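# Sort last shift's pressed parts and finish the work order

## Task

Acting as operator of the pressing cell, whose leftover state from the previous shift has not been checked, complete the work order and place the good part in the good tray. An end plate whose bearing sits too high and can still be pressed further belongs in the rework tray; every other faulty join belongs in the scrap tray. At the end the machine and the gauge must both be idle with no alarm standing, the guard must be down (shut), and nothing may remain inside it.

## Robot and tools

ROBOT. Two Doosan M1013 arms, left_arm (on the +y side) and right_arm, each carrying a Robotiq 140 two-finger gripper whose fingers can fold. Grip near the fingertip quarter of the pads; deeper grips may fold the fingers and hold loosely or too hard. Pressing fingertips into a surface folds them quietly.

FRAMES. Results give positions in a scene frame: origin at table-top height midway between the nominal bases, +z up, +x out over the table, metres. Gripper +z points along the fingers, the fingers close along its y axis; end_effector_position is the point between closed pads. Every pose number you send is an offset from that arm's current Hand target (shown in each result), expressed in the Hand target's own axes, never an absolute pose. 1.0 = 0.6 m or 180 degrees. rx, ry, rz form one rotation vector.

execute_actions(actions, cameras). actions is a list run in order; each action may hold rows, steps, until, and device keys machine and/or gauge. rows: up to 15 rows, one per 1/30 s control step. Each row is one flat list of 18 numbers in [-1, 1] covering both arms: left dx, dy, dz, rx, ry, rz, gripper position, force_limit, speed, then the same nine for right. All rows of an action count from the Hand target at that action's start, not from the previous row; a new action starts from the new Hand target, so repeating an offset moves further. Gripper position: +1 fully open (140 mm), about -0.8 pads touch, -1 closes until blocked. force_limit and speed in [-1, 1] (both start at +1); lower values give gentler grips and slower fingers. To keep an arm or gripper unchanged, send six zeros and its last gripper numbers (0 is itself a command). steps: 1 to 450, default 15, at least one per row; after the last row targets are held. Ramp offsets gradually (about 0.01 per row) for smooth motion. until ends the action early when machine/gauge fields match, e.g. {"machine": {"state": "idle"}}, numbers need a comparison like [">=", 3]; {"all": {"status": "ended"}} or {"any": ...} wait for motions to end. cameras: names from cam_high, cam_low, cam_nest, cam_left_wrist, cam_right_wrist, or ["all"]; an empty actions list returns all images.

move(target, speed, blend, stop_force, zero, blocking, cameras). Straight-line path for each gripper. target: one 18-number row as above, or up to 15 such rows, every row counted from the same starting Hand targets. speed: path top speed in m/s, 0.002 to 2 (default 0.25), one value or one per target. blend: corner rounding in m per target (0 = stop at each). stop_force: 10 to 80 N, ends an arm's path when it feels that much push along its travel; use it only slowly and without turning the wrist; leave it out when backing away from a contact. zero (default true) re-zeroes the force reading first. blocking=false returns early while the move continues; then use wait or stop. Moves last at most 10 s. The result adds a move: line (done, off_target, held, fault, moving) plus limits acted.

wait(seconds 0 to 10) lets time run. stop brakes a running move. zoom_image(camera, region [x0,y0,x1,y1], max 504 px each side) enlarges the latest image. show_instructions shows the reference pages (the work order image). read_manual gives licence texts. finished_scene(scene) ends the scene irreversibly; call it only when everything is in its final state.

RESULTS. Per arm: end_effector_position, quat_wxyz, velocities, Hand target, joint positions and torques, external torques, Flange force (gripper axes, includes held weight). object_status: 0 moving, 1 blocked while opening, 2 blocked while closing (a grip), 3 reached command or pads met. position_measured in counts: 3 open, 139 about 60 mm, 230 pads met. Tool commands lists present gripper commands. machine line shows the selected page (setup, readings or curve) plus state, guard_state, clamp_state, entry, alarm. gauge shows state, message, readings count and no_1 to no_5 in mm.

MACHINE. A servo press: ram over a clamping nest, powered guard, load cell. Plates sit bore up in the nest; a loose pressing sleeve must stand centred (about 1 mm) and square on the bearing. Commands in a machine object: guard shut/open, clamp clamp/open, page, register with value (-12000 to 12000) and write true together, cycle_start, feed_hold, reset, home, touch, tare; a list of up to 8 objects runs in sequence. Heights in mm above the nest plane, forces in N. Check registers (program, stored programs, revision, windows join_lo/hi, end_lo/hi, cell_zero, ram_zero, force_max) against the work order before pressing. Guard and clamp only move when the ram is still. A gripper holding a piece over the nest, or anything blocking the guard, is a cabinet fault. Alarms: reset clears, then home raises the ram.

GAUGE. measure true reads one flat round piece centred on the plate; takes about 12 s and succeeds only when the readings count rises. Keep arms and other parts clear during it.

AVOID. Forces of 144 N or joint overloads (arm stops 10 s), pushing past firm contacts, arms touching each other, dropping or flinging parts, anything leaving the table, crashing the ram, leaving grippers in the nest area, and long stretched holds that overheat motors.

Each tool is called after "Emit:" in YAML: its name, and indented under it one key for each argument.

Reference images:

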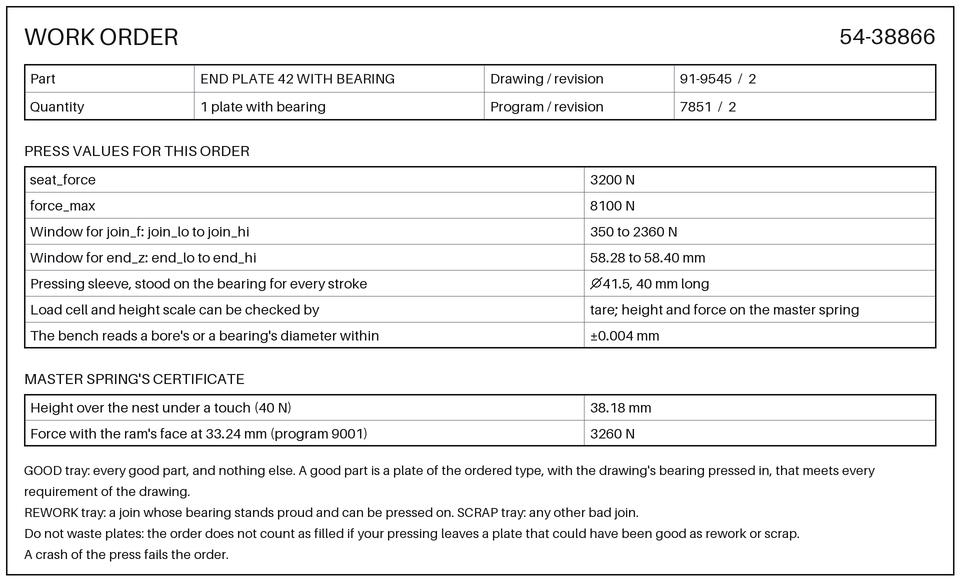

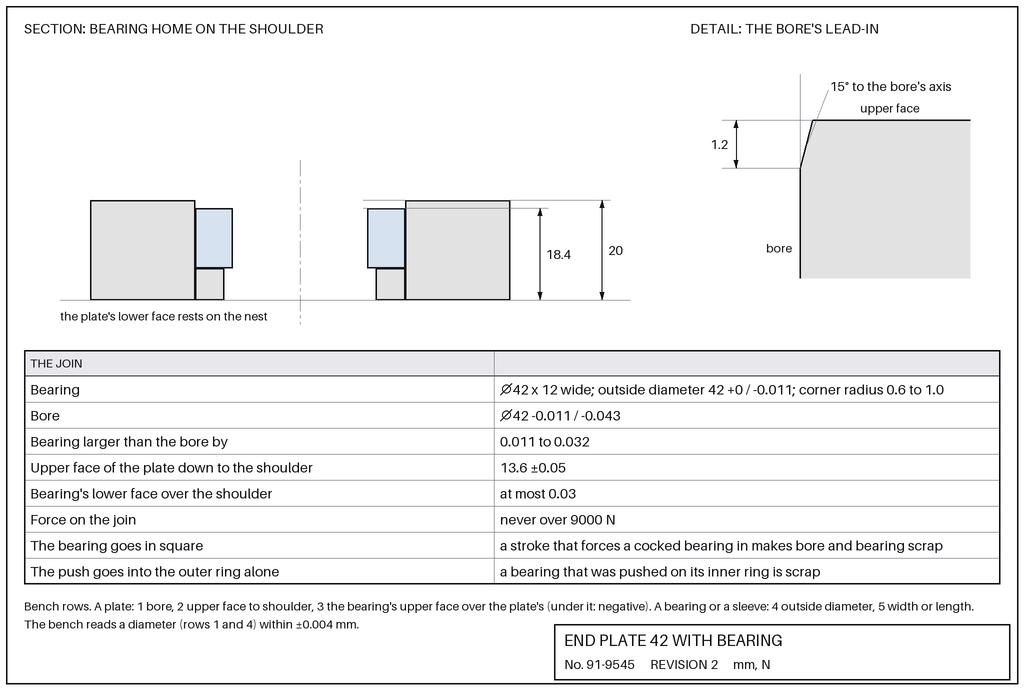

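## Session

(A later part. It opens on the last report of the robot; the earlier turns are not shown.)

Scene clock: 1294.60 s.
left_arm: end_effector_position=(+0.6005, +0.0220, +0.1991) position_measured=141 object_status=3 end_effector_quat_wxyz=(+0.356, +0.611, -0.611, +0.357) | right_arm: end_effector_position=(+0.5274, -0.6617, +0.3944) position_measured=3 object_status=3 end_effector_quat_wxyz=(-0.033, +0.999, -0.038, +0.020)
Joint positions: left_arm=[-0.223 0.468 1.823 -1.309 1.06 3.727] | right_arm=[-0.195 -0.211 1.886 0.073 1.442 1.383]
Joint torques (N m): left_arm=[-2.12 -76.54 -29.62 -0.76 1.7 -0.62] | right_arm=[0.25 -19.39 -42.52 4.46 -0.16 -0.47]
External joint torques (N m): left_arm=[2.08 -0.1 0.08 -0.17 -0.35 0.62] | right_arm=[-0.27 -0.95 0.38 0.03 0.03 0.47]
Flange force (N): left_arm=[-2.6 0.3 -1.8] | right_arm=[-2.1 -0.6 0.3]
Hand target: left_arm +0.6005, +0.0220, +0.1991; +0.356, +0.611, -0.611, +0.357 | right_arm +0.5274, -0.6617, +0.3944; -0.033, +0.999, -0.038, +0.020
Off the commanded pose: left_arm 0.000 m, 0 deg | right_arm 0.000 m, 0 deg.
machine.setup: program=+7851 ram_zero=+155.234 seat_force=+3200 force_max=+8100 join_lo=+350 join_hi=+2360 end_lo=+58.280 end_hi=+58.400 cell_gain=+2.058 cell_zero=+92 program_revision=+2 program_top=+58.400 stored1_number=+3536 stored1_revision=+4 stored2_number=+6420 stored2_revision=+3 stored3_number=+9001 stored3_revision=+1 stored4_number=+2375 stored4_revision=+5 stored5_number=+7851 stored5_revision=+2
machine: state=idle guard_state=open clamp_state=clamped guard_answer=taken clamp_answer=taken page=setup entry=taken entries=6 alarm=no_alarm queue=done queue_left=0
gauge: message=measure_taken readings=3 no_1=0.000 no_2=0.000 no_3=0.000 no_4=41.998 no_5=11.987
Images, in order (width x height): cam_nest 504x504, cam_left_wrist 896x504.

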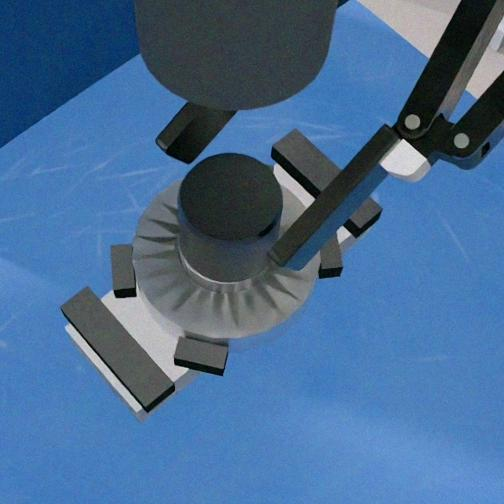

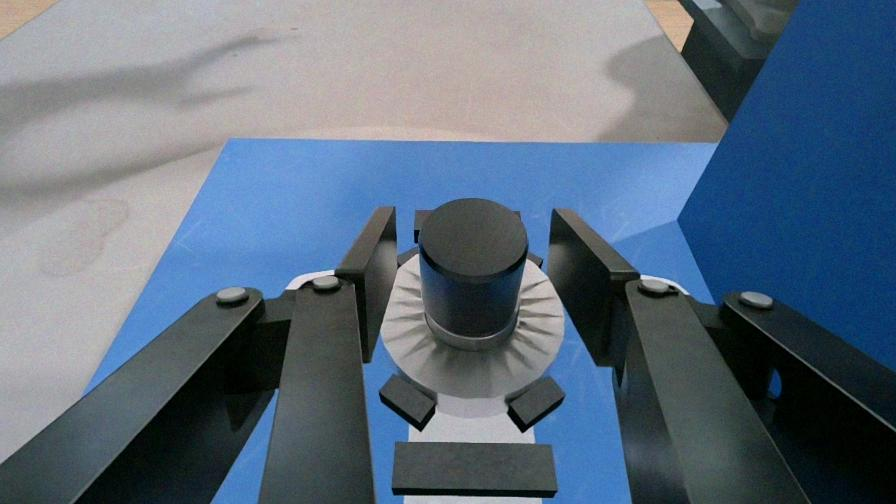

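Emit:
move:
  target:
    - [0,0,-0.1,0,0,0,-0.1,-1,-1,0,0,0,0,0,0,1,1,1]
    - [-0.1,0,-0.6,0,0,0,-0.1,-1,-1,0,0,0,0,0,0,1,1,1]
  speed: [0.06,0.2]
  blend: 0.02
  cameras: ["cam_nest"]

Emit:
execute_actions:
  actions:
    - {"machine":[{"guard":"shut","page":"readings"},{"touch":true}],"steps":450,"until":{"machine":{"queue":["!=","running"]}}}

Emit:
zoom_image:
  camera: "cam_nest"
  region: [130, 150, 330, 350]

Scene clock: 1303.47 s.
left_arm: end_effector_position=(+0.6002, +0.3649, +0.3239) position_measured=141 object_status=3 end_effector_quat_wxyz=(+0.356, +0.611, -0.611, +0.357) | right_arm: end_effector_position=(+0.5274, -0.6617, +0.3944) position_measured=3 object_status=3 end_effector_quat_wxyz=(-0.033, +0.999, -0.038, +0.020)
Joint positions: left_arm=[0.266 0.369 1.703 -1.012 1.513 3.69] | right_arm=[-0.195 -0.211 1.886 0.073 1.442 1.383]
Joint torques (N m): left_arm=[-3.03 -72.31 -34.63 0.15 1.73 -0.62] | right_arm=[0.33 -19.56 -42.41 4.49 -0.13 -0.51]
External joint torques (N m): left_arm=[2.96 -0.24 -0.18 -0.22 -0.46 0.62] | right_arm=[-0.36 -0.67 0.49 -0.01 0.01 0.51]
Flange force (N): left_arm=[-2.6 1.4 -2.7] | right_arm=[-1.7 -0.5 0.6]
Hand target: left_arm +0.6002, +0.3650, +0.3239; +0.356, +0.611, -0.611, +0.357 | right_arm +0.5274, -0.6617, +0.3944; -0.033, +0.999, -0.038, +0.020
Off the commanded pose: left_arm 0.000 m, 0 deg | right_arm 0.000 m, 0 deg.
machine.setup: program=+7851 ram_zero=+155.234 seat_force=+3200 force_max=+8100 join_lo=+350 join_hi=+2360 end_lo=+58.280 end_hi=+58.400 cell_gain=+2.058 cell_zero=+92 program_revision=+2 program_top=+58.400 stored1_number=+3536 stored1_revision=+4 stored2_number=+6420 stored2_revision=+3 stored3_number=+9001 stored3_revision=+1 stored4_number=+2375 stored4_revision=+5 stored5_number=+7851 stored5_revision=+2
machine: state=idle guard_state=open clamp_state=clamped guard_answer=taken clamp_answer=taken page=setup entry=taken entries=6 alarm=no_alarm queue=done queue_left=0
gauge: message=measure_taken readings=3 no_1=0.000 no_2=0.000 no_3=0.000 no_4=41.998 no_5=11.987
move: done
Images, in order (width x height): cam_nest 504x504.

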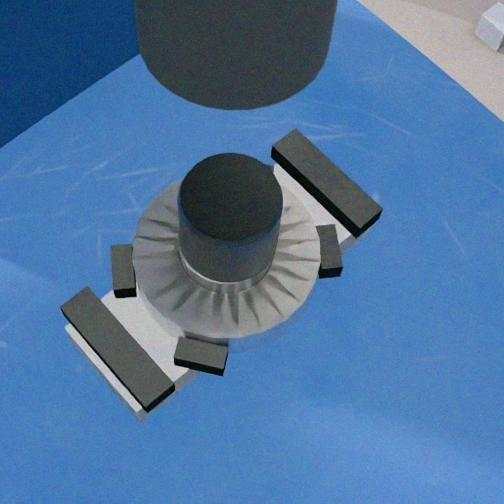

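Scene clock: 1314.63 s.
left_arm: end_effector_position=(+0.6002, +0.3650, +0.3239) position_measured=141 object_status=3 end_effector_quat_wxyz=(+0.356, +0.611, -0.611, +0.357) | right_arm: end_effector_position=(+0.5274, -0.6617, +0.3944) position_measured=3 object_status=3 end_effector_quat_wxyz=(-0.033, +0.999, -0.038, +0.020)
Joint positions: left_arm=[0.266 0.369 1.702 -1.012 1.513 3.69] | right_arm=[-0.195 -0.211 1.886 0.073 1.442 1.383]
Joint torques (N m): left_arm=[-1.85 -72.22 -34.58 0.18 1.63 -0.6] | right_arm=[0.36 -19.44 -42.47 4.47 -0.13 -0.51]
External joint torques (N m): left_arm=[1.81 -0.32 -0.24 -0.26 -0.36 0.6] | right_arm=[-0.43 -0.69 0.69 -0.01 0.02 0.5]
Flange force (N): left_arm=[-1.7 1.0 -1.6] | right_arm=[-2.1 -0.3 0.9]
Hand target: left_arm +0.6002, +0.3650, +0.3239; +0.356, +0.611, -0.611, +0.357 | right_arm +0.5274, -0.6617, +0.3944; -0.033, +0.999, -0.038, +0.020
Tool commands: left_gripper/position=-0.1 left_gripper/force_limit=-1.0 left_gripper/speed=-1.0 right_gripper/position=+1.0 right_gripper/force_limit=+1.0 right_gripper/speed=+1.0
Off the commanded pose: left_arm 0.000 m, 0 deg | right_arm 0.000 m, 0 deg.
machine.readings: force=+0 touch_z=+69.764 join_f=+3053 peak_f=+3263 end_z=+33.238 ok=+0 pos_z=+164.766 cycles=+1
machine: state=idle guard_state=shut clamp_state=clamped guard_answer=taken clamp_answer=taken page=readings entry=taken entries=7 alarm=no_alarm queue=done queue_left=0
gauge: message=measure_taken readings=3 no_1=0.000 no_2=0.000 no_3=0.000 no_4=41.998 no_5=11.987

Scaled by 2.520 from the camera's 504x504 image, which has a finer 720x720 frame.
This view is cut from an older image: the scene may have changed since it was taken.

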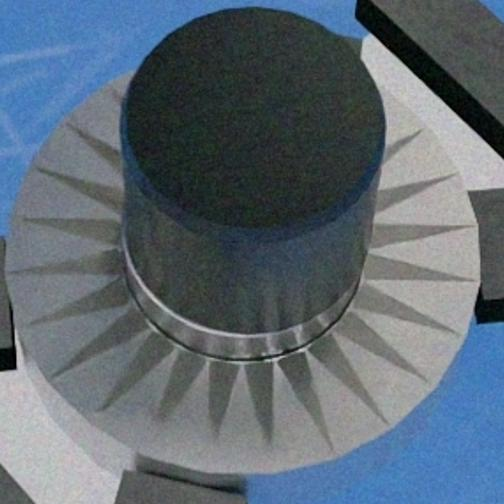

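Emit:
execute_actions:
  actions:
    - {"machine":[{"cycle_start":true}],"steps":450,"until":{"machine":{"state":["!=","running"],"queue":["!=","running"]}}}
    - {"machine":{"page":"curve"},"steps":3}
  cameras: ["cam_nest"]

Emit:
execute_actions:
  actions:
    - {"machine":{"page":"readings"},"steps":3}

Scene clock: 1324.10 s.
left_arm: end_effector_position=(+0.6002, +0.3650, +0.3239) position_measured=141 object_status=3 end_effector_quat_wxyz=(+0.356, +0.611, -0.611, +0.357) | right_arm: end_effector_position=(+0.5274, -0.6617, +0.3944) position_measured=3 object_status=3 end_effector_quat_wxyz=(-0.033, +0.999, -0.038, +0.020)
Joint positions: left_arm=[0.266 0.369 1.702 -1.012 1.513 3.69] | right_arm=[-0.195 -0.211 1.886 0.073 1.442 1.383]
Joint torques (N m): left_arm=[-2.15 -72.12 -34.55 0.19 1.64 -0.64] | right_arm=[0.65 -19.54 -42.61 4.47 -0.13 -0.5]
External joint torques (N m): left_arm=[2.13 -0.27 -0.07 -0.26 -0.37 0.64] | right_arm=[-0.66 -0.63 0.83 -0.01 0.02 0.5]
External joint torques at the end of the 1st action: left_arm=[1.87 -0.47 -0.39 -0.27 -0.37 0.63] | right_arm=[-0.73 -0.82 0.35 0.02 0 0.51]
Flange force (N): left_arm=[-2.1 1.4 -1.8] | right_arm=[-2.3 0.2 1.1]
Flange force at the end of the 1st action (N): left_arm=[-1.6 0.9 -1.7] | right_arm=[-2.0 0.3 0.3]
Hand target: left_arm +0.6002, +0.3650, +0.3239; +0.356, +0.611, -0.611, +0.357 | right_arm +0.5274, -0.6617, +0.3944; -0.033, +0.999, -0.038, +0.020
Tool commands: left_gripper/position=-0.1 left_gripper/force_limit=-1.0 left_gripper/speed=-1.0 right_gripper/position=+1.0 right_gripper/force_limit=+1.0 right_gripper/speed=+1.0
Off the commanded pose: left_arm 0.000 m, 0 deg | right_arm 0.000 m, 0 deg.
machine.curve: curve1_z=+71.200 curve1_f=+4 curve2_z=+69.371 curve2_f=+110 curve3_z=+67.543 curve3_f=+314 curve4_z=+65.714 curve4_f=+535 curve5_z=+63.886 curve5_f=+755 curve6_z=+62.057 curve6_f=+974 curve7_z=+60.229 curve7_f=+1187 curve8_z=+58.400 curve8_f=+0
machine: state=done guard_state=shut clamp_state=clamped guard_answer=taken clamp_answer=taken page=curve entry=taken entries=8 alarm=no_alarm queue=done queue_left=0
gauge: message=measure_taken readings=3 no_1=0.000 no_2=0.000 no_3=0.000 no_4=41.998 no_5=11.987
Images, in order (width x height): cam_nest 504x504.

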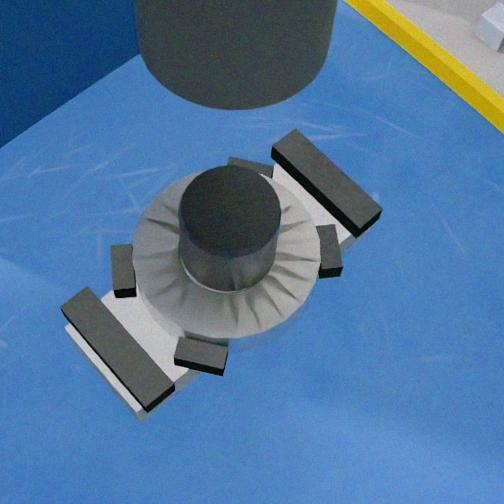

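Scene clock: 1324.40 s.
left_arm: end_effector_position=(+0.6002, +0.3650, +0.3239) position_measured=141 object_status=3 end_effector_quat_wxyz=(+0.356, +0.611, -0.611, +0.357) | right_arm: end_effector_position=(+0.5274, -0.6617, +0.3944) position_measured=3 object_status=3 end_effector_quat_wxyz=(-0.033, +0.999, -0.038, +0.020)
Joint positions: left_arm=[0.266 0.369 1.702 -1.012 1.513 3.69] | right_arm=[-0.195 -0.211 1.886 0.073 1.442 1.383]
Joint torques (N m): left_arm=[-2.06 -72.43 -34.57 0.23 1.62 -0.64] | right_arm=[0.44 -19.35 -42.46 4.49 -0.13 -0.49]
External joint torques (N m): left_arm=[2.01 0.11 -0.06 -0.31 -0.35 0.64] | right_arm=[-0.4 -1.03 0.36 0.01 0 0.49]
Flange force (N): left_arm=[-2.4 0.8 -1.6] | right_arm=[-2.2 -0.4 0.3]
Hand target: left_arm +0.6002, +0.3650, +0.3239; +0.356, +0.611, -0.611, +0.357 | right_arm +0.5274, -0.6617, +0.3944; -0.033, +0.999, -0.038, +0.020
Tool commands: left_gripper/position=-0.1 left_gripper/force_limit=-1.0 left_gripper/speed=-1.0 right_gripper/position=+1.0 right_gripper/force_limit=+1.0 right_gripper/speed=+1.0
Off the commanded pose: left_arm 0.000 m, 0 deg | right_arm 0.000 m, 0 deg.
machine.readings: force=+0 touch_z=+69.764 join_f=+0 peak_f=+3551 end_z=+59.940 ok=+0 pos_z=+164.766 cycles=+2
machine: state=done guard_state=shut clamp_state=clamped guard_answer=taken clamp_answer=taken page=readings entry=taken entries=8 alarm=no_alarm queue=done queue_left=0
gauge: message=measure_taken readings=3 no_1=0.000 no_2=0.000 no_3=0.000 no_4=41.998 no_5=11.987

Emit:
zoom_image:
  camera: "cam_nest"
  region: [130, 150, 330, 350]

Emit:
zoom_image:
  camera: "cam_nest"
  region: [170, 220, 290, 340]

Scaled by 2.520 from the camera's 504x504 image, which has a finer 720x720 frame.
This view is cut from an older image: the scene may have changed since it was taken.

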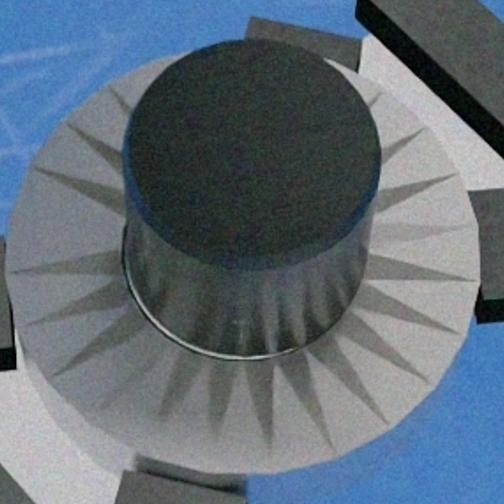

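Scaled by 4.200 from the camera's 504x504 image, which has a finer 720x720 frame.
This view is cut from an older image: the scene may have changed since it was taken.

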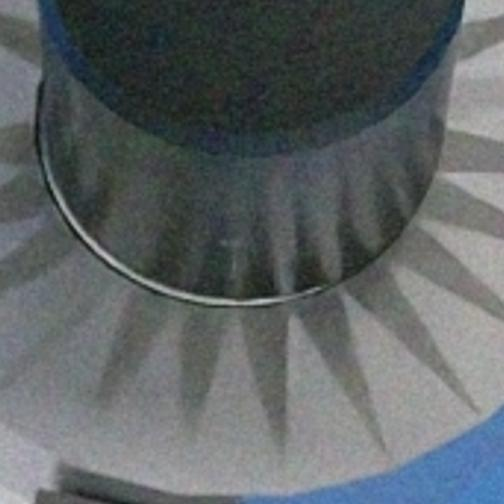

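Emit:
execute_actions:
  actions:
    - {"machine":{"guard":"open"},"steps":120,"until":{"machine":{"guard_state":"open"}}}

Emit:
move:
  target:
    - [-0.1628,0,0.1592,0,0,0,-0.1,-1,-1,0,0,0,0,0,0,1,1,1]
    - [0.0898,-0.0005,0.6063,0,0,0,-0.1,-1,-1,0,0,0,0,0,0,1,1,1]
  speed: [0.2,0.12]
  blend: 0.02
  cameras: ["cam_nest","cam_left_wrist"]

Emit:
zoom_image:
  camera: "cam_left_wrist"
  region: [390, 190, 560, 360]

Scene clock: 1343.93 s.
left_arm: end_effector_position=(+0.6002, +0.3650, +0.3239) position_measured=141 object_status=3 end_effector_quat_wxyz=(+0.356, +0.611, -0.611, +0.357) | right_arm: end_effector_position=(+0.5274, -0.6617, +0.3944) position_measured=3 object_status=3 end_effector_quat_wxyz=(-0.033, +0.999, -0.038, +0.020)
Joint positions: left_arm=[0.266 0.369 1.702 -1.012 1.513 3.69] | right_arm=[-0.195 -0.211 1.886 0.073 1.442 1.383]
Joint torques (N m): left_arm=[-1.8 -72.13 -34.6 0.17 1.6 -0.63] | right_arm=[0.68 -19.36 -42.41 4.48 -0.15 -0.48]
External joint torques (N m): left_arm=[1.76 -0.3 -0.17 -0.25 -0.34 0.63] | right_arm=[-0.65 -0.81 0.65 -0.02 0.03 0.48]
Flange force (N): left_arm=[-1.8 1.1 -1.5] | right_arm=[-2.3 0.2 0.7]
Hand target: left_arm +0.6002, +0.3650, +0.3239; +0.356, +0.611, -0.611, +0.357 | right_arm +0.5274, -0.6617, +0.3944; -0.033, +0.999, -0.038, +0.020
Tool commands: left_gripper/position=-0.1 left_gripper/force_limit=-1.0 left_gripper/speed=-1.0 right_gripper/position=+1.0 right_gripper/force_limit=+1.0 right_gripper/speed=+1.0
Off the commanded pose: left_arm 0.000 m, 0 deg | right_arm 0.000 m, 0 deg.
machine.readings: force=+0 touch_z=+69.764 join_f=+0 peak_f=+3551 end_z=+59.940 ok=+0 pos_z=+164.766 cycles=+2
machine: state=done guard_state=open clamp_state=clamped guard_answer=taken clamp_answer=taken page=readings entry=taken entries=8 alarm=no_alarm queue=running queue_left=0
gauge: message=measure_taken readings=3 no_1=0.000 no_2=0.000 no_3=0.000 no_4=41.998 no_5=11.987

Scene clock: 1347.57 s.
left_arm: end_effector_position=(+0.6008, +0.0218, +0.1919) position_measured=141 object_status=3 end_effector_quat_wxyz=(+0.356, +0.611, -0.611, +0.357) | right_arm: end_effector_position=(+0.5274, -0.6617, +0.3944) position_measured=3 object_status=3 end_effector_quat_wxyz=(-0.033, +0.999, -0.038, +0.020)
Joint positions: left_arm=[-0.224 0.476 1.826 -1.316 1.057 3.74] | right_arm=[-0.195 -0.211 1.886 0.073 1.442 1.383]
Joint torques (N m): left_arm=[-2.51 -76.91 -29.46 -0.7 1.74 -0.65] | right_arm=[0.2 -19.24 -42.56 4.47 -0.16 -0.48]
External joint torques (N m): left_arm=[2.48 -0.24 0.2 -0.25 -0.36 0.65] | right_arm=[-0.22 -0.93 0.74 0 0.05 0.47]
Flange force (N): left_arm=[-2.9 0.7 -2.2] | right_arm=[-2.5 -0.8 0.9]
Hand target: left_arm +0.6008, +0.0217, +0.1919; +0.356, +0.611, -0.611, +0.357 | right_arm +0.5274, -0.6617, +0.3944; -0.033, +0.999, -0.038, +0.020
Off the commanded pose: left_arm 0.000 m, 0 deg | right_arm 0.000 m, 0 deg.
machine.readings: force=+0 touch_z=+69.764 join_f=+0 peak_f=+3551 end_z=+59.940 ok=+0 pos_z=+164.766 cycles=+2
machine: state=done guard_state=open clamp_state=clamped guard_answer=taken clamp_answer=taken page=readings entry=taken entries=8 alarm=no_alarm queue=done queue_left=0
gauge: message=measure_taken readings=3 no_1=0.000 no_2=0.000 no_3=0.000 no_4=41.998 no_5=11.987
move: done
Images, in order (width x height): cam_nest 504x504, cam_left_wrist 896x504.

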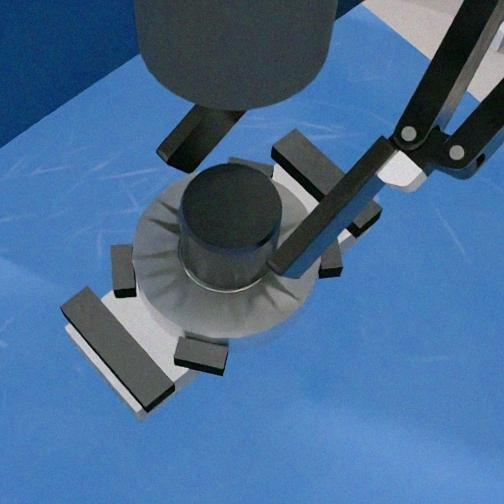

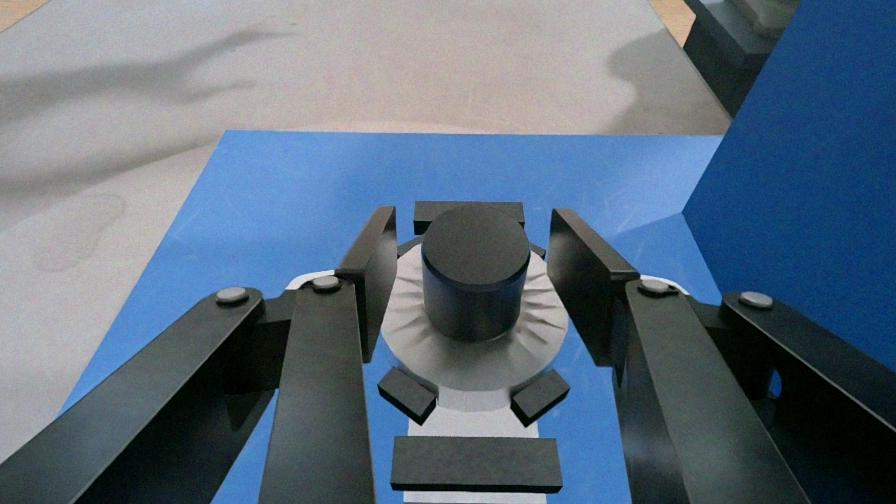

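Scaled by 2.965 from the camera's 896x504 image, which has a finer 1280x720 frame.

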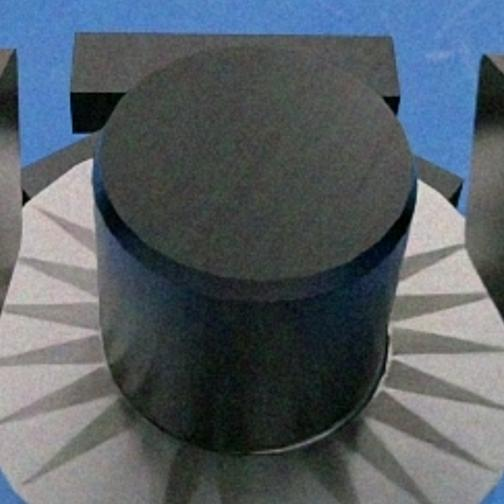

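Emit:
move:
  target: [0,0.0015,0,0,0,0,-0.1,-1,-1,0,0,0,0,0,0,1,1,1]
  speed: 0.02

Emit:
execute_actions:
  actions:
    - {"rows":[[0,0,0,0,0,0,-1,-1,-1,0,0,0,0,0,0,1,1,1]],"steps":70}
  cameras: ["cam_nest","cam_left_wrist"]

Emit:
zoom_image:
  camera: "cam_left_wrist"
  region: [410, 270, 530, 390]

Emit:
zoom_image:
  camera: "cam_nest"
  region: [170, 200, 290, 320]

Scene clock: 1358.47 s.
left_arm: end_effector_position=(+0.5999, +0.0217, +0.1919) position_measured=141 object_status=3 end_effector_quat_wxyz=(+0.356, +0.611, -0.611, +0.357) | right_arm: end_effector_position=(+0.5274, -0.6617, +0.3944) position_measured=3 object_status=3 end_effector_quat_wxyz=(-0.033, +0.999, -0.038, +0.020)
Joint positions: left_arm=[-0.224 0.475 1.828 -1.316 1.056 3.74] | right_arm=[-0.195 -0.211 1.886 0.073 1.442 1.383]
Joint torques (N m): left_arm=[-1.92 -76.96 -29.25 -0.74 1.74 -0.62] | right_arm=[0.57 -19.53 -42.59 4.47 -0.12 -0.5]
External joint torques (N m): left_arm=[1.85 -0.06 -0.07 -0.21 -0.36 0.62] | right_arm=[-0.59 -0.66 0.69 0 0 0.49]
Flange force (N): left_arm=[-2.4 0.1 -1.4] | right_arm=[-2.1 0.1 0.9]
Hand target: left_arm +0.5999, +0.0217, +0.1919; +0.356, +0.611, -0.611, +0.357 | right_arm +0.5274, -0.6617, +0.3944; -0.033, +0.999, -0.038, +0.020
Off the commanded pose: left_arm 0.000 m, 0 deg | right_arm 0.000 m, 0 deg.
machine.readings: force=+0 touch_z=+69.764 join_f=+0 peak_f=+3551 end_z=+59.940 ok=+0 pos_z=+164.766 cycles=+2
machine: state=done guard_state=open clamp_state=clamped guard_answer=taken clamp_answer=taken page=readings entry=taken entries=8 alarm=no_alarm queue=done queue_left=0
gauge: message=measure_taken readings=3 no_1=0.000 no_2=0.000 no_3=0.000 no_4=41.998 no_5=11.987
move: done

Scene clock: 1361.00 s.
left_arm: end_effector_position=(+0.5999, +0.0217, +0.1919) position_measured=168 object_status=2 end_effector_quat_wxyz=(+0.356, +0.611, -0.611, +0.357) | right_arm: end_effector_position=(+0.5274, -0.6617, +0.3944) position_measured=3 object_status=3 end_effector_quat_wxyz=(-0.033, +0.999, -0.038, +0.020)
Joint positions: left_arm=[-0.224 0.475 1.828 -1.316 1.056 3.74] | right_arm=[-0.195 -0.211 1.886 0.073 1.442 1.383]
Joint torques (N m): left_arm=[-1.75 -76.57 -29.34 -0.7 1.48 -0.57] | right_arm=[0.59 -19.65 -42.46 4.47 -0.11 -0.46]
External joint torques (N m): left_arm=[1.68 -0.5 0.04 -0.25 -0.1 0.57] | right_arm=[-0.61 -0.57 0.57 0 -0.01 0.45]
Flange force (N): left_arm=[-1.9 0.8 -1.8] | right_arm=[-1.8 0.2 0.7]
Hand target: left_arm +0.5999, +0.0217, +0.1919; +0.356, +0.611, -0.611, +0.357 | right_arm +0.5274, -0.6617, +0.3944; -0.033, +0.999, -0.038, +0.020
Off the commanded pose: left_arm 0.000 m, 0 deg | right_arm 0.000 m, 0 deg.
machine.readings: force=+0 touch_z=+69.764 join_f=+0 peak_f=+3551 end_z=+59.940 ok=+0 pos_z=+164.766 cycles=+2
machine: state=done guard_state=open clamp_state=clamped guard_answer=taken clamp_answer=taken page=readings entry=taken entries=8 alarm=no_alarm queue=done queue_left=0
gauge: message=measure_taken readings=3 no_1=0.000 no_2=0.000 no_3=0.000 no_4=41.998 no_5=11.987
Images, in order (width x height): cam_nest 504x504, cam_left_wrist 896x504.

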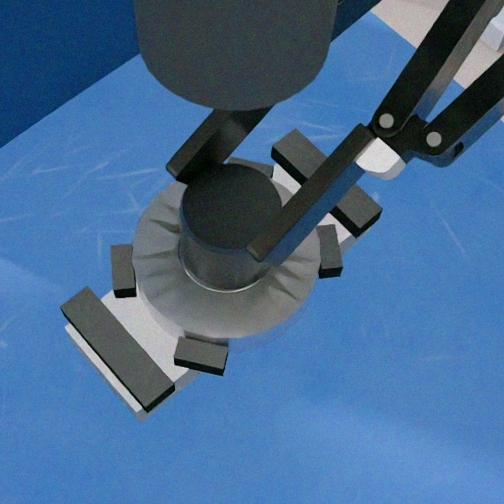

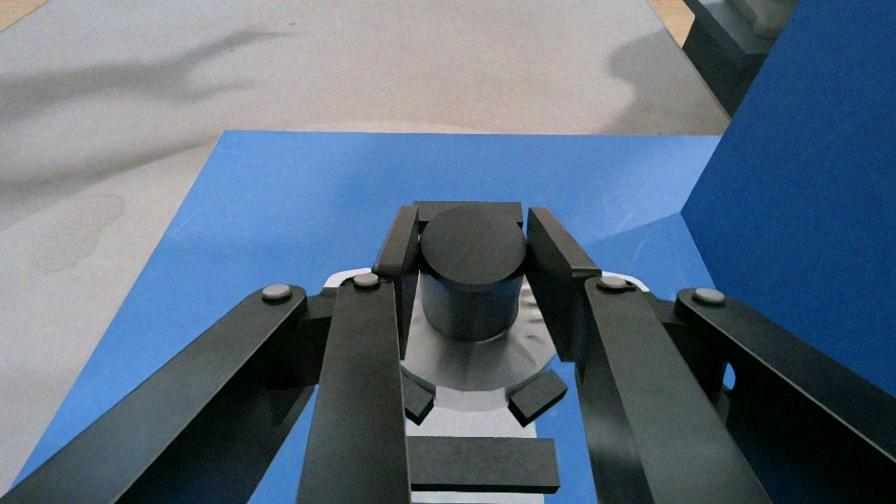

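Scaled by 4.200 from the camera's 896x504 image, which has a finer 1280x720 frame.

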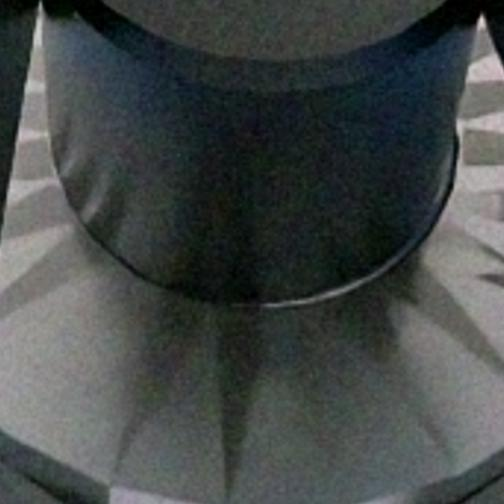

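Scaled by 4.200 from the camera's 504x504 image, which has a finer 720x720 frame.

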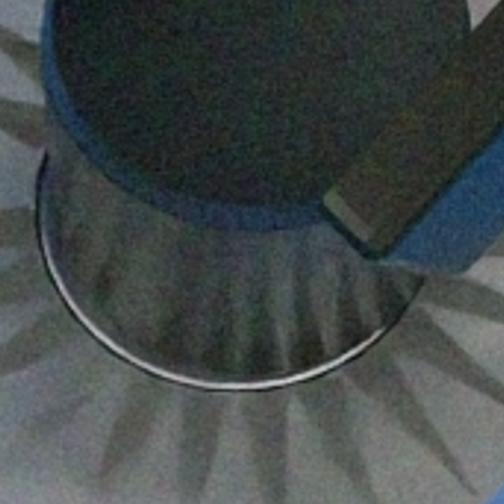

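Emit:
move:
  target: [0.0002,0.0002,0.0003,0,0,0,-1,-1,-1,0,0,0,0,0,0,1,1,1]
  speed: 0.01
  cameras: ["cam_nest","cam_left_wrist"]

Emit:
zoom_image:
  camera: "cam_left_wrist"
  region: [410, 270, 530, 390]

Emit:
zoom_image:
  camera: "cam_nest"
  region: [170, 200, 290, 320]

Scene clock: 1368.43 s.
left_arm: end_effector_position=(+0.5999, +0.0215, +0.1919) position_measured=168 object_status=2 end_effector_quat_wxyz=(+0.356, +0.611, -0.611, +0.357) | right_arm: end_effector_position=(+0.5274, -0.6617, +0.3944) position_measured=3 object_status=3 end_effector_quat_wxyz=(-0.033, +0.999, -0.038, +0.020)
Joint positions: left_arm=[-0.224 0.475 1.828 -1.316 1.056 3.74] | right_arm=[-0.195 -0.211 1.886 0.073 1.442 1.383]
Joint torques (N m): left_arm=[-1.9 -76.34 -28.83 -0.49 1.81 -0.6] | right_arm=[0.4 -19.52 -42.29 4.49 -0.1 -0.48]
External joint torques (N m): left_arm=[1.87 -0.76 -0.5 -0.47 -0.44 0.6] | right_arm=[-0.39 -0.8 0.27 0 -0.02 0.47]
Flange force (N): left_arm=[-1.6 0.3 -1.6] | right_arm=[-1.7 -0.3 0.2]
Hand target: left_arm +0.5998, +0.0215, +0.1919; +0.356, +0.611, -0.611, +0.357 | right_arm +0.5274, -0.6617, +0.3944; -0.033, +0.999, -0.038, +0.020
Off the commanded pose: left_arm 0.000 m, 0 deg | right_arm 0.000 m, 0 deg.
machine.readings: force=+0 touch_z=+69.764 join_f=+0 peak_f=+3551 end_z=+59.940 ok=+0 pos_z=+164.766 cycles=+2
machine: state=done guard_state=open clamp_state=clamped guard_answer=taken clamp_answer=taken page=readings entry=taken entries=8 alarm=no_alarm queue=done queue_left=0
gauge: message=measure_taken readings=3 no_1=0.000 no_2=0.000 no_3=0.000 no_4=41.998 no_5=11.987
move: done
Images, in order (width x height): cam_nest 504x504, cam_left_wrist 896x504.

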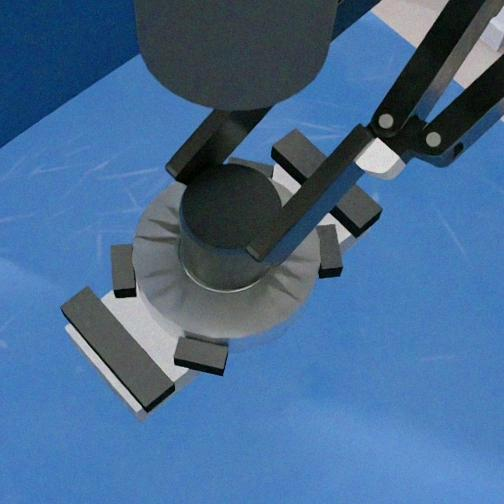

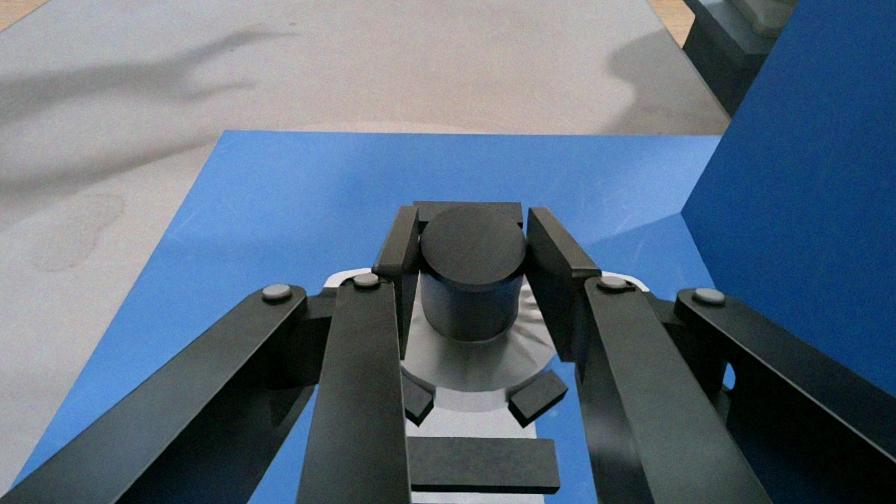

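Scaled by 4.200 from the camera's 896x504 image, which has a finer 1280x720 frame.

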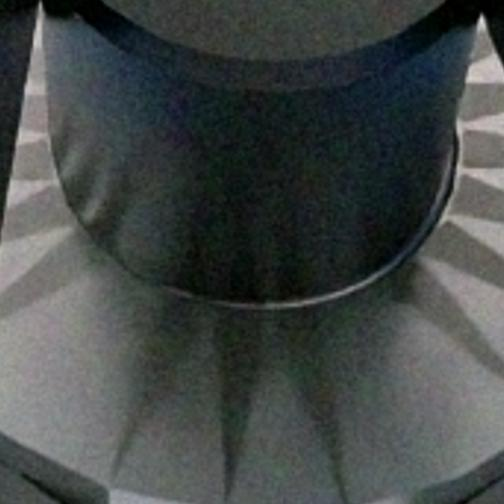

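Scaled by 4.200 from the camera's 504x504 image, which has a finer 720x720 frame.

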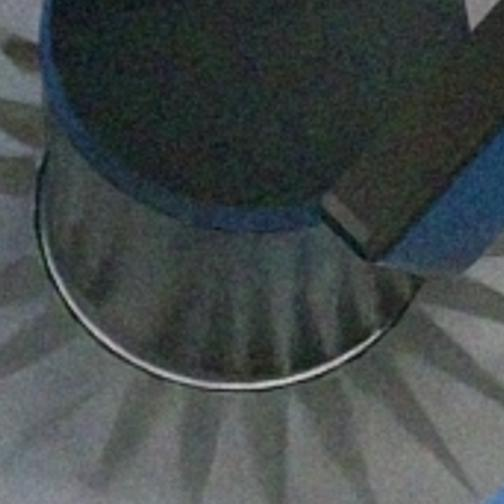

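Emit:
move:
  target: [0.0,0.0003,0.0001,0,0,0,-1,-1,-1,0,0,0,0,0,0,1,1,1]
  speed: 0.01

Emit:
execute_actions:
  actions:
    - {"rows":[[0,0,0,0,0,0,-0.1,-1,-1,0,0,0,0,0,0,1,1,1]],"steps":60}
  cameras: ["cam_nest","cam_left_wrist"]

Emit:
zoom_image:
  camera: "cam_left_wrist"
  region: [410, 270, 530, 390]

Emit:
zoom_image:
  camera: "cam_nest"
  region: [170, 200, 290, 320]

Scene clock: 1373.37 s.
left_arm: end_effector_position=(+0.5996, +0.0215, +0.1919) position_measured=168 object_status=2 end_effector_quat_wxyz=(+0.356, +0.611, -0.611, +0.357) | right_arm: end_effector_position=(+0.5274, -0.6617, +0.3944) position_measured=3 object_status=3 end_effector_quat_wxyz=(-0.033, +0.999, -0.038, +0.020)
Joint positions: left_arm=[-0.225 0.475 1.828 -1.317 1.056 3.741] | right_arm=[-0.195 -0.211 1.886 0.073 1.442 1.383]
Joint torques (N m): left_arm=[-1.92 -76.59 -29.08 -0.54 1.66 -0.59] | right_arm=[0.44 -19.4 -42.58 4.43 -0.15 -0.53]
External joint torques (N m): left_arm=[1.9 -0.34 0.02 -0.41 -0.28 0.59] | right_arm=[-0.43 -0.86 0.67 0.05 0.03 0.52]
Flange force (N): left_arm=[-2.3 0.7 -1.5] | right_arm=[-2.3 -0.4 0.8]
Hand target: left_arm +0.5996, +0.0215, +0.1919; +0.356, +0.611, -0.611, +0.357 | right_arm +0.5274, -0.6617, +0.3944; -0.033, +0.999, -0.038, +0.020
Off the commanded pose: left_arm 0.000 m, 0 deg | right_arm 0.000 m, 0 deg.
machine.readings: force=+0 touch_z=+69.764 join_f=+0 peak_f=+3551 end_z=+59.940 ok=+0 pos_z=+164.766 cycles=+2
machine: state=done guard_state=open clamp_state=clamped guard_answer=taken clamp_answer=taken page=readings entry=taken entries=8 alarm=no_alarm queue=done queue_left=0
gauge: message=measure_taken readings=3 no_1=0.000 no_2=0.000 no_3=0.000 no_4=41.998 no_5=11.987
move: done

Scene clock: 1375.57 s.
left_arm: end_effector_position=(+0.5996, +0.0215, +0.1919) position_measured=141 object_status=3 end_effector_quat_wxyz=(+0.356, +0.611, -0.611, +0.357) | right_arm: end_effector_position=(+0.5274, -0.6617, +0.3944) position_measured=3 object_status=3 end_effector_quat_wxyz=(-0.033, +0.999, -0.038, +0.020)
Joint positions: left_arm=[-0.225 0.475 1.828 -1.317 1.056 3.741] | right_arm=[-0.195 -0.211 1.886 0.073 1.442 1.383]
Joint torques (N m): left_arm=[-1.89 -76.94 -29.34 -0.74 1.74 -0.61] | right_arm=[0.75 -19.44 -42.35 4.46 -0.14 -0.45]
External joint torques (N m): left_arm=[1.82 -0.11 0.06 -0.22 -0.36 0.61] | right_arm=[-0.78 -0.75 0.5 0.01 0.03 0.45]
Flange force (N): left_arm=[-2.4 0.4 -1.4] | right_arm=[-2.1 0.6 0.5]
Hand target: left_arm +0.5996, +0.0215, +0.1919; +0.356, +0.611, -0.611, +0.357 | right_arm +0.5274, -0.6617, +0.3944; -0.033, +0.999, -0.038, +0.020
Off the commanded pose: left_arm 0.000 m, 0 deg | right_arm 0.000 m, 0 deg.
machine.readings: force=+0 touch_z=+69.764 join_f=+0 peak_f=+3551 end_z=+59.940 ok=+0 pos_z=+164.766 cycles=+2
machine: state=done guard_state=open clamp_state=clamped guard_answer=taken clamp_answer=taken page=readings entry=taken entries=8 alarm=no_alarm queue=done queue_left=0
gauge: message=measure_taken readings=3 no_1=0.000 no_2=0.000 no_3=0.000 no_4=41.998 no_5=11.987
Images, in order (width x height): cam_nest 504x504, cam_left_wrist 896x504.

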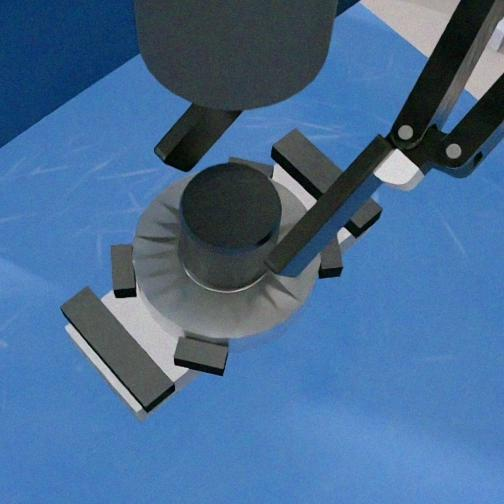

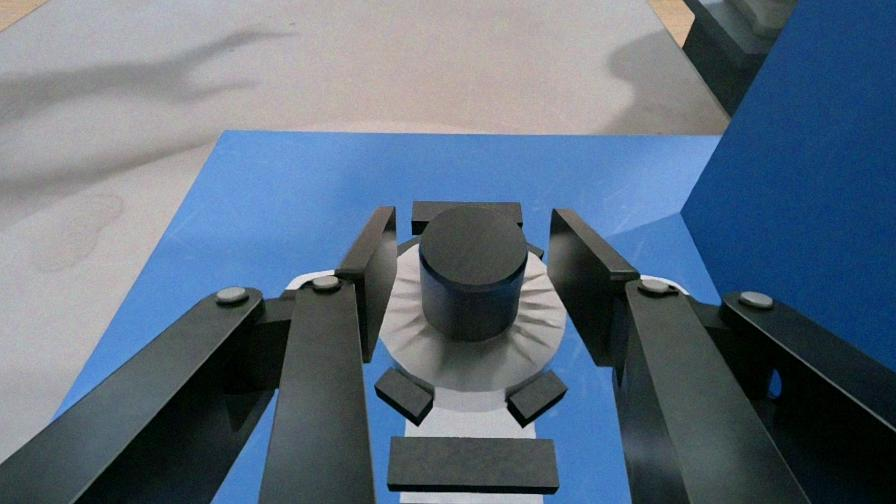

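Scaled by 4.200 from the camera's 896x504 image, which has a finer 1280x720 frame.

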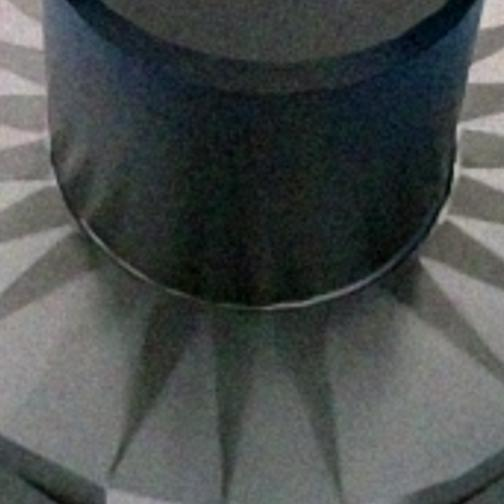

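Scaled by 4.200 from the camera's 504x504 image, which has a finer 720x720 frame.

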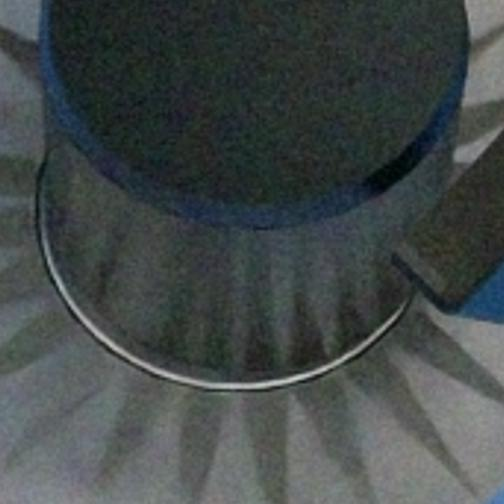

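Centered all round. Retreat and press again.

Emit:
move:
  target:
    - [0,0,-0.1,0,0,0,-0.1,-1,-1,0,0,0,0,0,0,1,1,1]
    - [-0.1,0,-0.6,0,0,0,-0.1,-1,-1,0,0,0,0,0,0,1,1,1]
  speed: [0.06,0.2]
  blend: 0.02
  cameras: ["cam_nest"]

Emit:
execute_actions:
  actions:
    - {"machine":[{"guard":"shut"},{"cycle_start":true}],"steps":450,"until":{"machine":{"state":["!=","running"],"queue":["!=","running"]}}}
    - {"machine":{"page":"readings"},"steps":3}
  cameras: ["cam_nest"]

Emit:
execute_actions:
  actions:
    - {"machine":{"page":"curve"},"steps":3}

Scene clock: 1383.80 s.
left_arm: end_effector_position=(+0.5993, +0.3644, +0.3167) position_measured=141 object_status=3 end_effector_quat_wxyz=(+0.356, +0.611, -0.611, +0.357) | right_arm: end_effector_position=(+0.5274, -0.6617, +0.3944) position_measured=3 object_status=3 end_effector_quat_wxyz=(-0.033, +0.999, -0.038, +0.020)
Joint positions: left_arm=[0.266 0.374 1.711 -1.013 1.506 3.7] | right_arm=[-0.195 -0.211 1.886 0.073 1.442 1.383]
Joint torques (N m): left_arm=[-0.5 -72.01 -33.94 0.16 1.63 -0.62] | right_arm=[0.74 -19.24 -42.66 4.5 -0.15 -0.5]
External joint torques (N m): left_arm=[0.42 -0.38 -0.33 -0.23 -0.33 0.62] | right_arm=[-0.7 -1.02 0.76 -0.02 0.03 0.5]
Flange force (N): left_arm=[-0.7 0.4 0.0] | right_arm=[-2.9 0.3 0.8]
Hand target: left_arm +0.5994, +0.3644, +0.3167; +0.356, +0.611, -0.611, +0.357 | right_arm +0.5274, -0.6617, +0.3944; -0.033, +0.999, -0.038, +0.020
Off the commanded pose: left_arm 0.000 m, 0 deg | right_arm 0.000 m, 0 deg.
machine.readings: force=+0 touch_z=+69.764 join_f=+0 peak_f=+3551 end_z=+59.940 ok=+0 pos_z=+164.766 cycles=+2
machine: state=done guard_state=open clamp_state=clamped guard_answer=taken clamp_answer=taken page=readings entry=taken entries=8 alarm=no_alarm queue=done queue_left=0
gauge: message=measure_taken readings=3 no_1=0.000 no_2=0.000 no_3=0.000 no_4=41.998 no_5=11.987
move: done
Images, in order (width x height): cam_nest 504x504.

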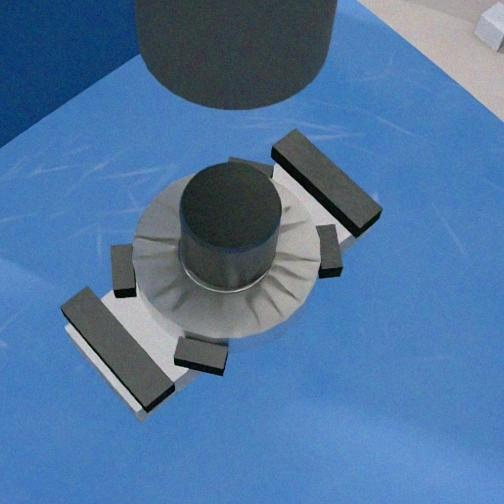

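Scene clock: 1391.80 s.
left_arm: end_effector_position=(+0.5994, +0.3644, +0.3167) position_measured=141 object_status=3 end_effector_quat_wxyz=(+0.356, +0.611, -0.611, +0.357) | right_arm: end_effector_position=(+0.5274, -0.6617, +0.3944) position_measured=3 object_status=3 end_effector_quat_wxyz=(-0.033, +0.999, -0.038, +0.020)
Joint positions: left_arm=[0.266 0.374 1.711 -1.013 1.506 3.7] | right_arm=[-0.195 -0.211 1.886 0.073 1.442 1.383]
Joint torques (N m): left_arm=[-1.96 -72.36 -34.32 0.16 1.66 -0.62] | right_arm=[0.16 -19.77 -42.59 4.48 -0.14 -0.44]
External joint torques (N m): left_arm=[1.95 -0.15 -0.01 -0.23 -0.36 0.62] | right_arm=[-0.22 -0.41 0.69 0 0.02 0.44]
External joint torques at the end of the 1st action: left_arm=[1.92 -0.45 -0.24 -0.27 -0.32 0.59] | right_arm=[-0.61 -1.05 0.39 -0.03 0.02 0.5]
Flange force (N): left_arm=[-2.1 1.3 -1.5] | right_arm=[-1.5 -0.6 1.0]
Flange force at the end of the 1st action (N): left_arm=[-1.7 1.2 -1.7] | right_arm=[-2.4 0.1 0.3]
Hand target: left_arm +0.5994, +0.3644, +0.3167; +0.356, +0.611, -0.611, +0.357 | right_arm +0.5274, -0.6617, +0.3944; -0.033, +0.999, -0.038, +0.020
Tool commands: left_gripper/position=-0.1 left_gripper/force_limit=-1.0 left_gripper/speed=-1.0 right_gripper/position=+1.0 right_gripper/force_limit=+1.0 right_gripper/speed=+1.0
Off the commanded pose: left_arm 0.000 m, 0 deg | right_arm 0.000 m, 0 deg.
machine.readings: force=+0 touch_z=+69.764 join_f=+0 peak_f=+3524 end_z=+59.916 ok=+0 pos_z=+164.766 cycles=+3
machine: state=done guard_state=shut clamp_state=clamped guard_answer=taken clamp_answer=taken page=readings entry=taken entries=9 alarm=no_alarm queue=done queue_left=0
gauge: message=measure_taken readings=3 no_1=0.000 no_2=0.000 no_3=0.000 no_4=41.998 no_5=11.987
Images, in order (width x height): cam_nest 504x504.

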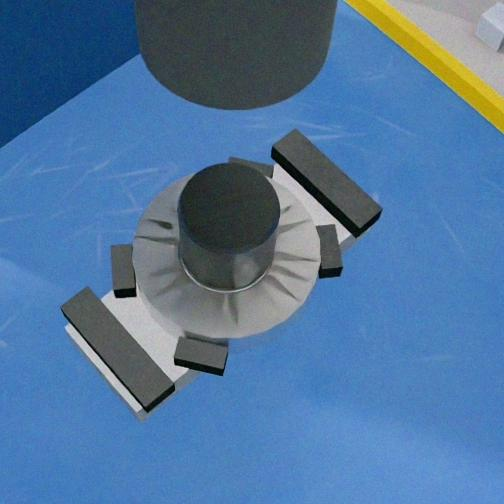

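Scene clock: 1392.10 s.
left_arm: end_effector_position=(+0.5994, +0.3644, +0.3167) position_measured=141 object_status=3 end_effector_quat_wxyz=(+0.356, +0.611, -0.611, +0.357) | right_arm: end_effector_position=(+0.5274, -0.6617, +0.3944) position_measured=3 object_status=3 end_effector_quat_wxyz=(-0.033, +0.999, -0.038, +0.020)
Joint positions: left_arm=[0.266 0.374 1.711 -1.013 1.506 3.7] | right_arm=[-0.195 -0.211 1.886 0.073 1.442 1.383]
Joint torques (N m): left_arm=[-1.92 -72.36 -34.27 0.18 1.66 -0.62] | right_arm=[0.49 -19.25 -42.41 4.54 -0.11 -0.55]
External joint torques (N m): left_arm=[1.88 -0.11 -0.05 -0.26 -0.36 0.62] | right_arm=[-0.51 -0.88 0.62 -0.07 0 0.54]
Flange force (N): left_arm=[-2.1 1.1 -1.4] | right_arm=[-2.3 -0.3 0.7]
Hand target: left_arm +0.5994, +0.3644, +0.3167; +0.356, +0.611, -0.611, +0.357 | right_arm +0.5274, -0.6617, +0.3944; -0.033, +0.999, -0.038, +0.020
Tool commands: left_gripper/position=-0.1 left_gripper/force_limit=-1.0 left_gripper/speed=-1.0 right_gripper/position=+1.0 right_gripper/force_limit=+1.0 right_gripper/speed=+1.0
Off the commanded pose: left_arm 0.000 m, 0 deg | right_arm 0.000 m, 0 deg.
machine.curve: curve1_z=+71.200 curve1_f=+5 curve2_z=+69.371 curve2_f=+4 curve3_z=+67.543 curve3_f=+4 curve4_z=+65.714 curve4_f=+3 curve5_z=+63.886 curve5_f=-10 curve6_z=+62.057 curve6_f=-4 curve7_z=+60.229 curve7_f=+4 curve8_z=+58.400 curve8_f=+0
machine: state=done guard_state=shut clamp_state=clamped guard_answer=taken clamp_answer=taken page=curve entry=taken entries=9 alarm=no_alarm queue=done queue_left=0
gauge: message=measure_taken readings=3 no_1=0.000 no_2=0.000 no_3=0.000 no_4=41.998 no_5=11.987


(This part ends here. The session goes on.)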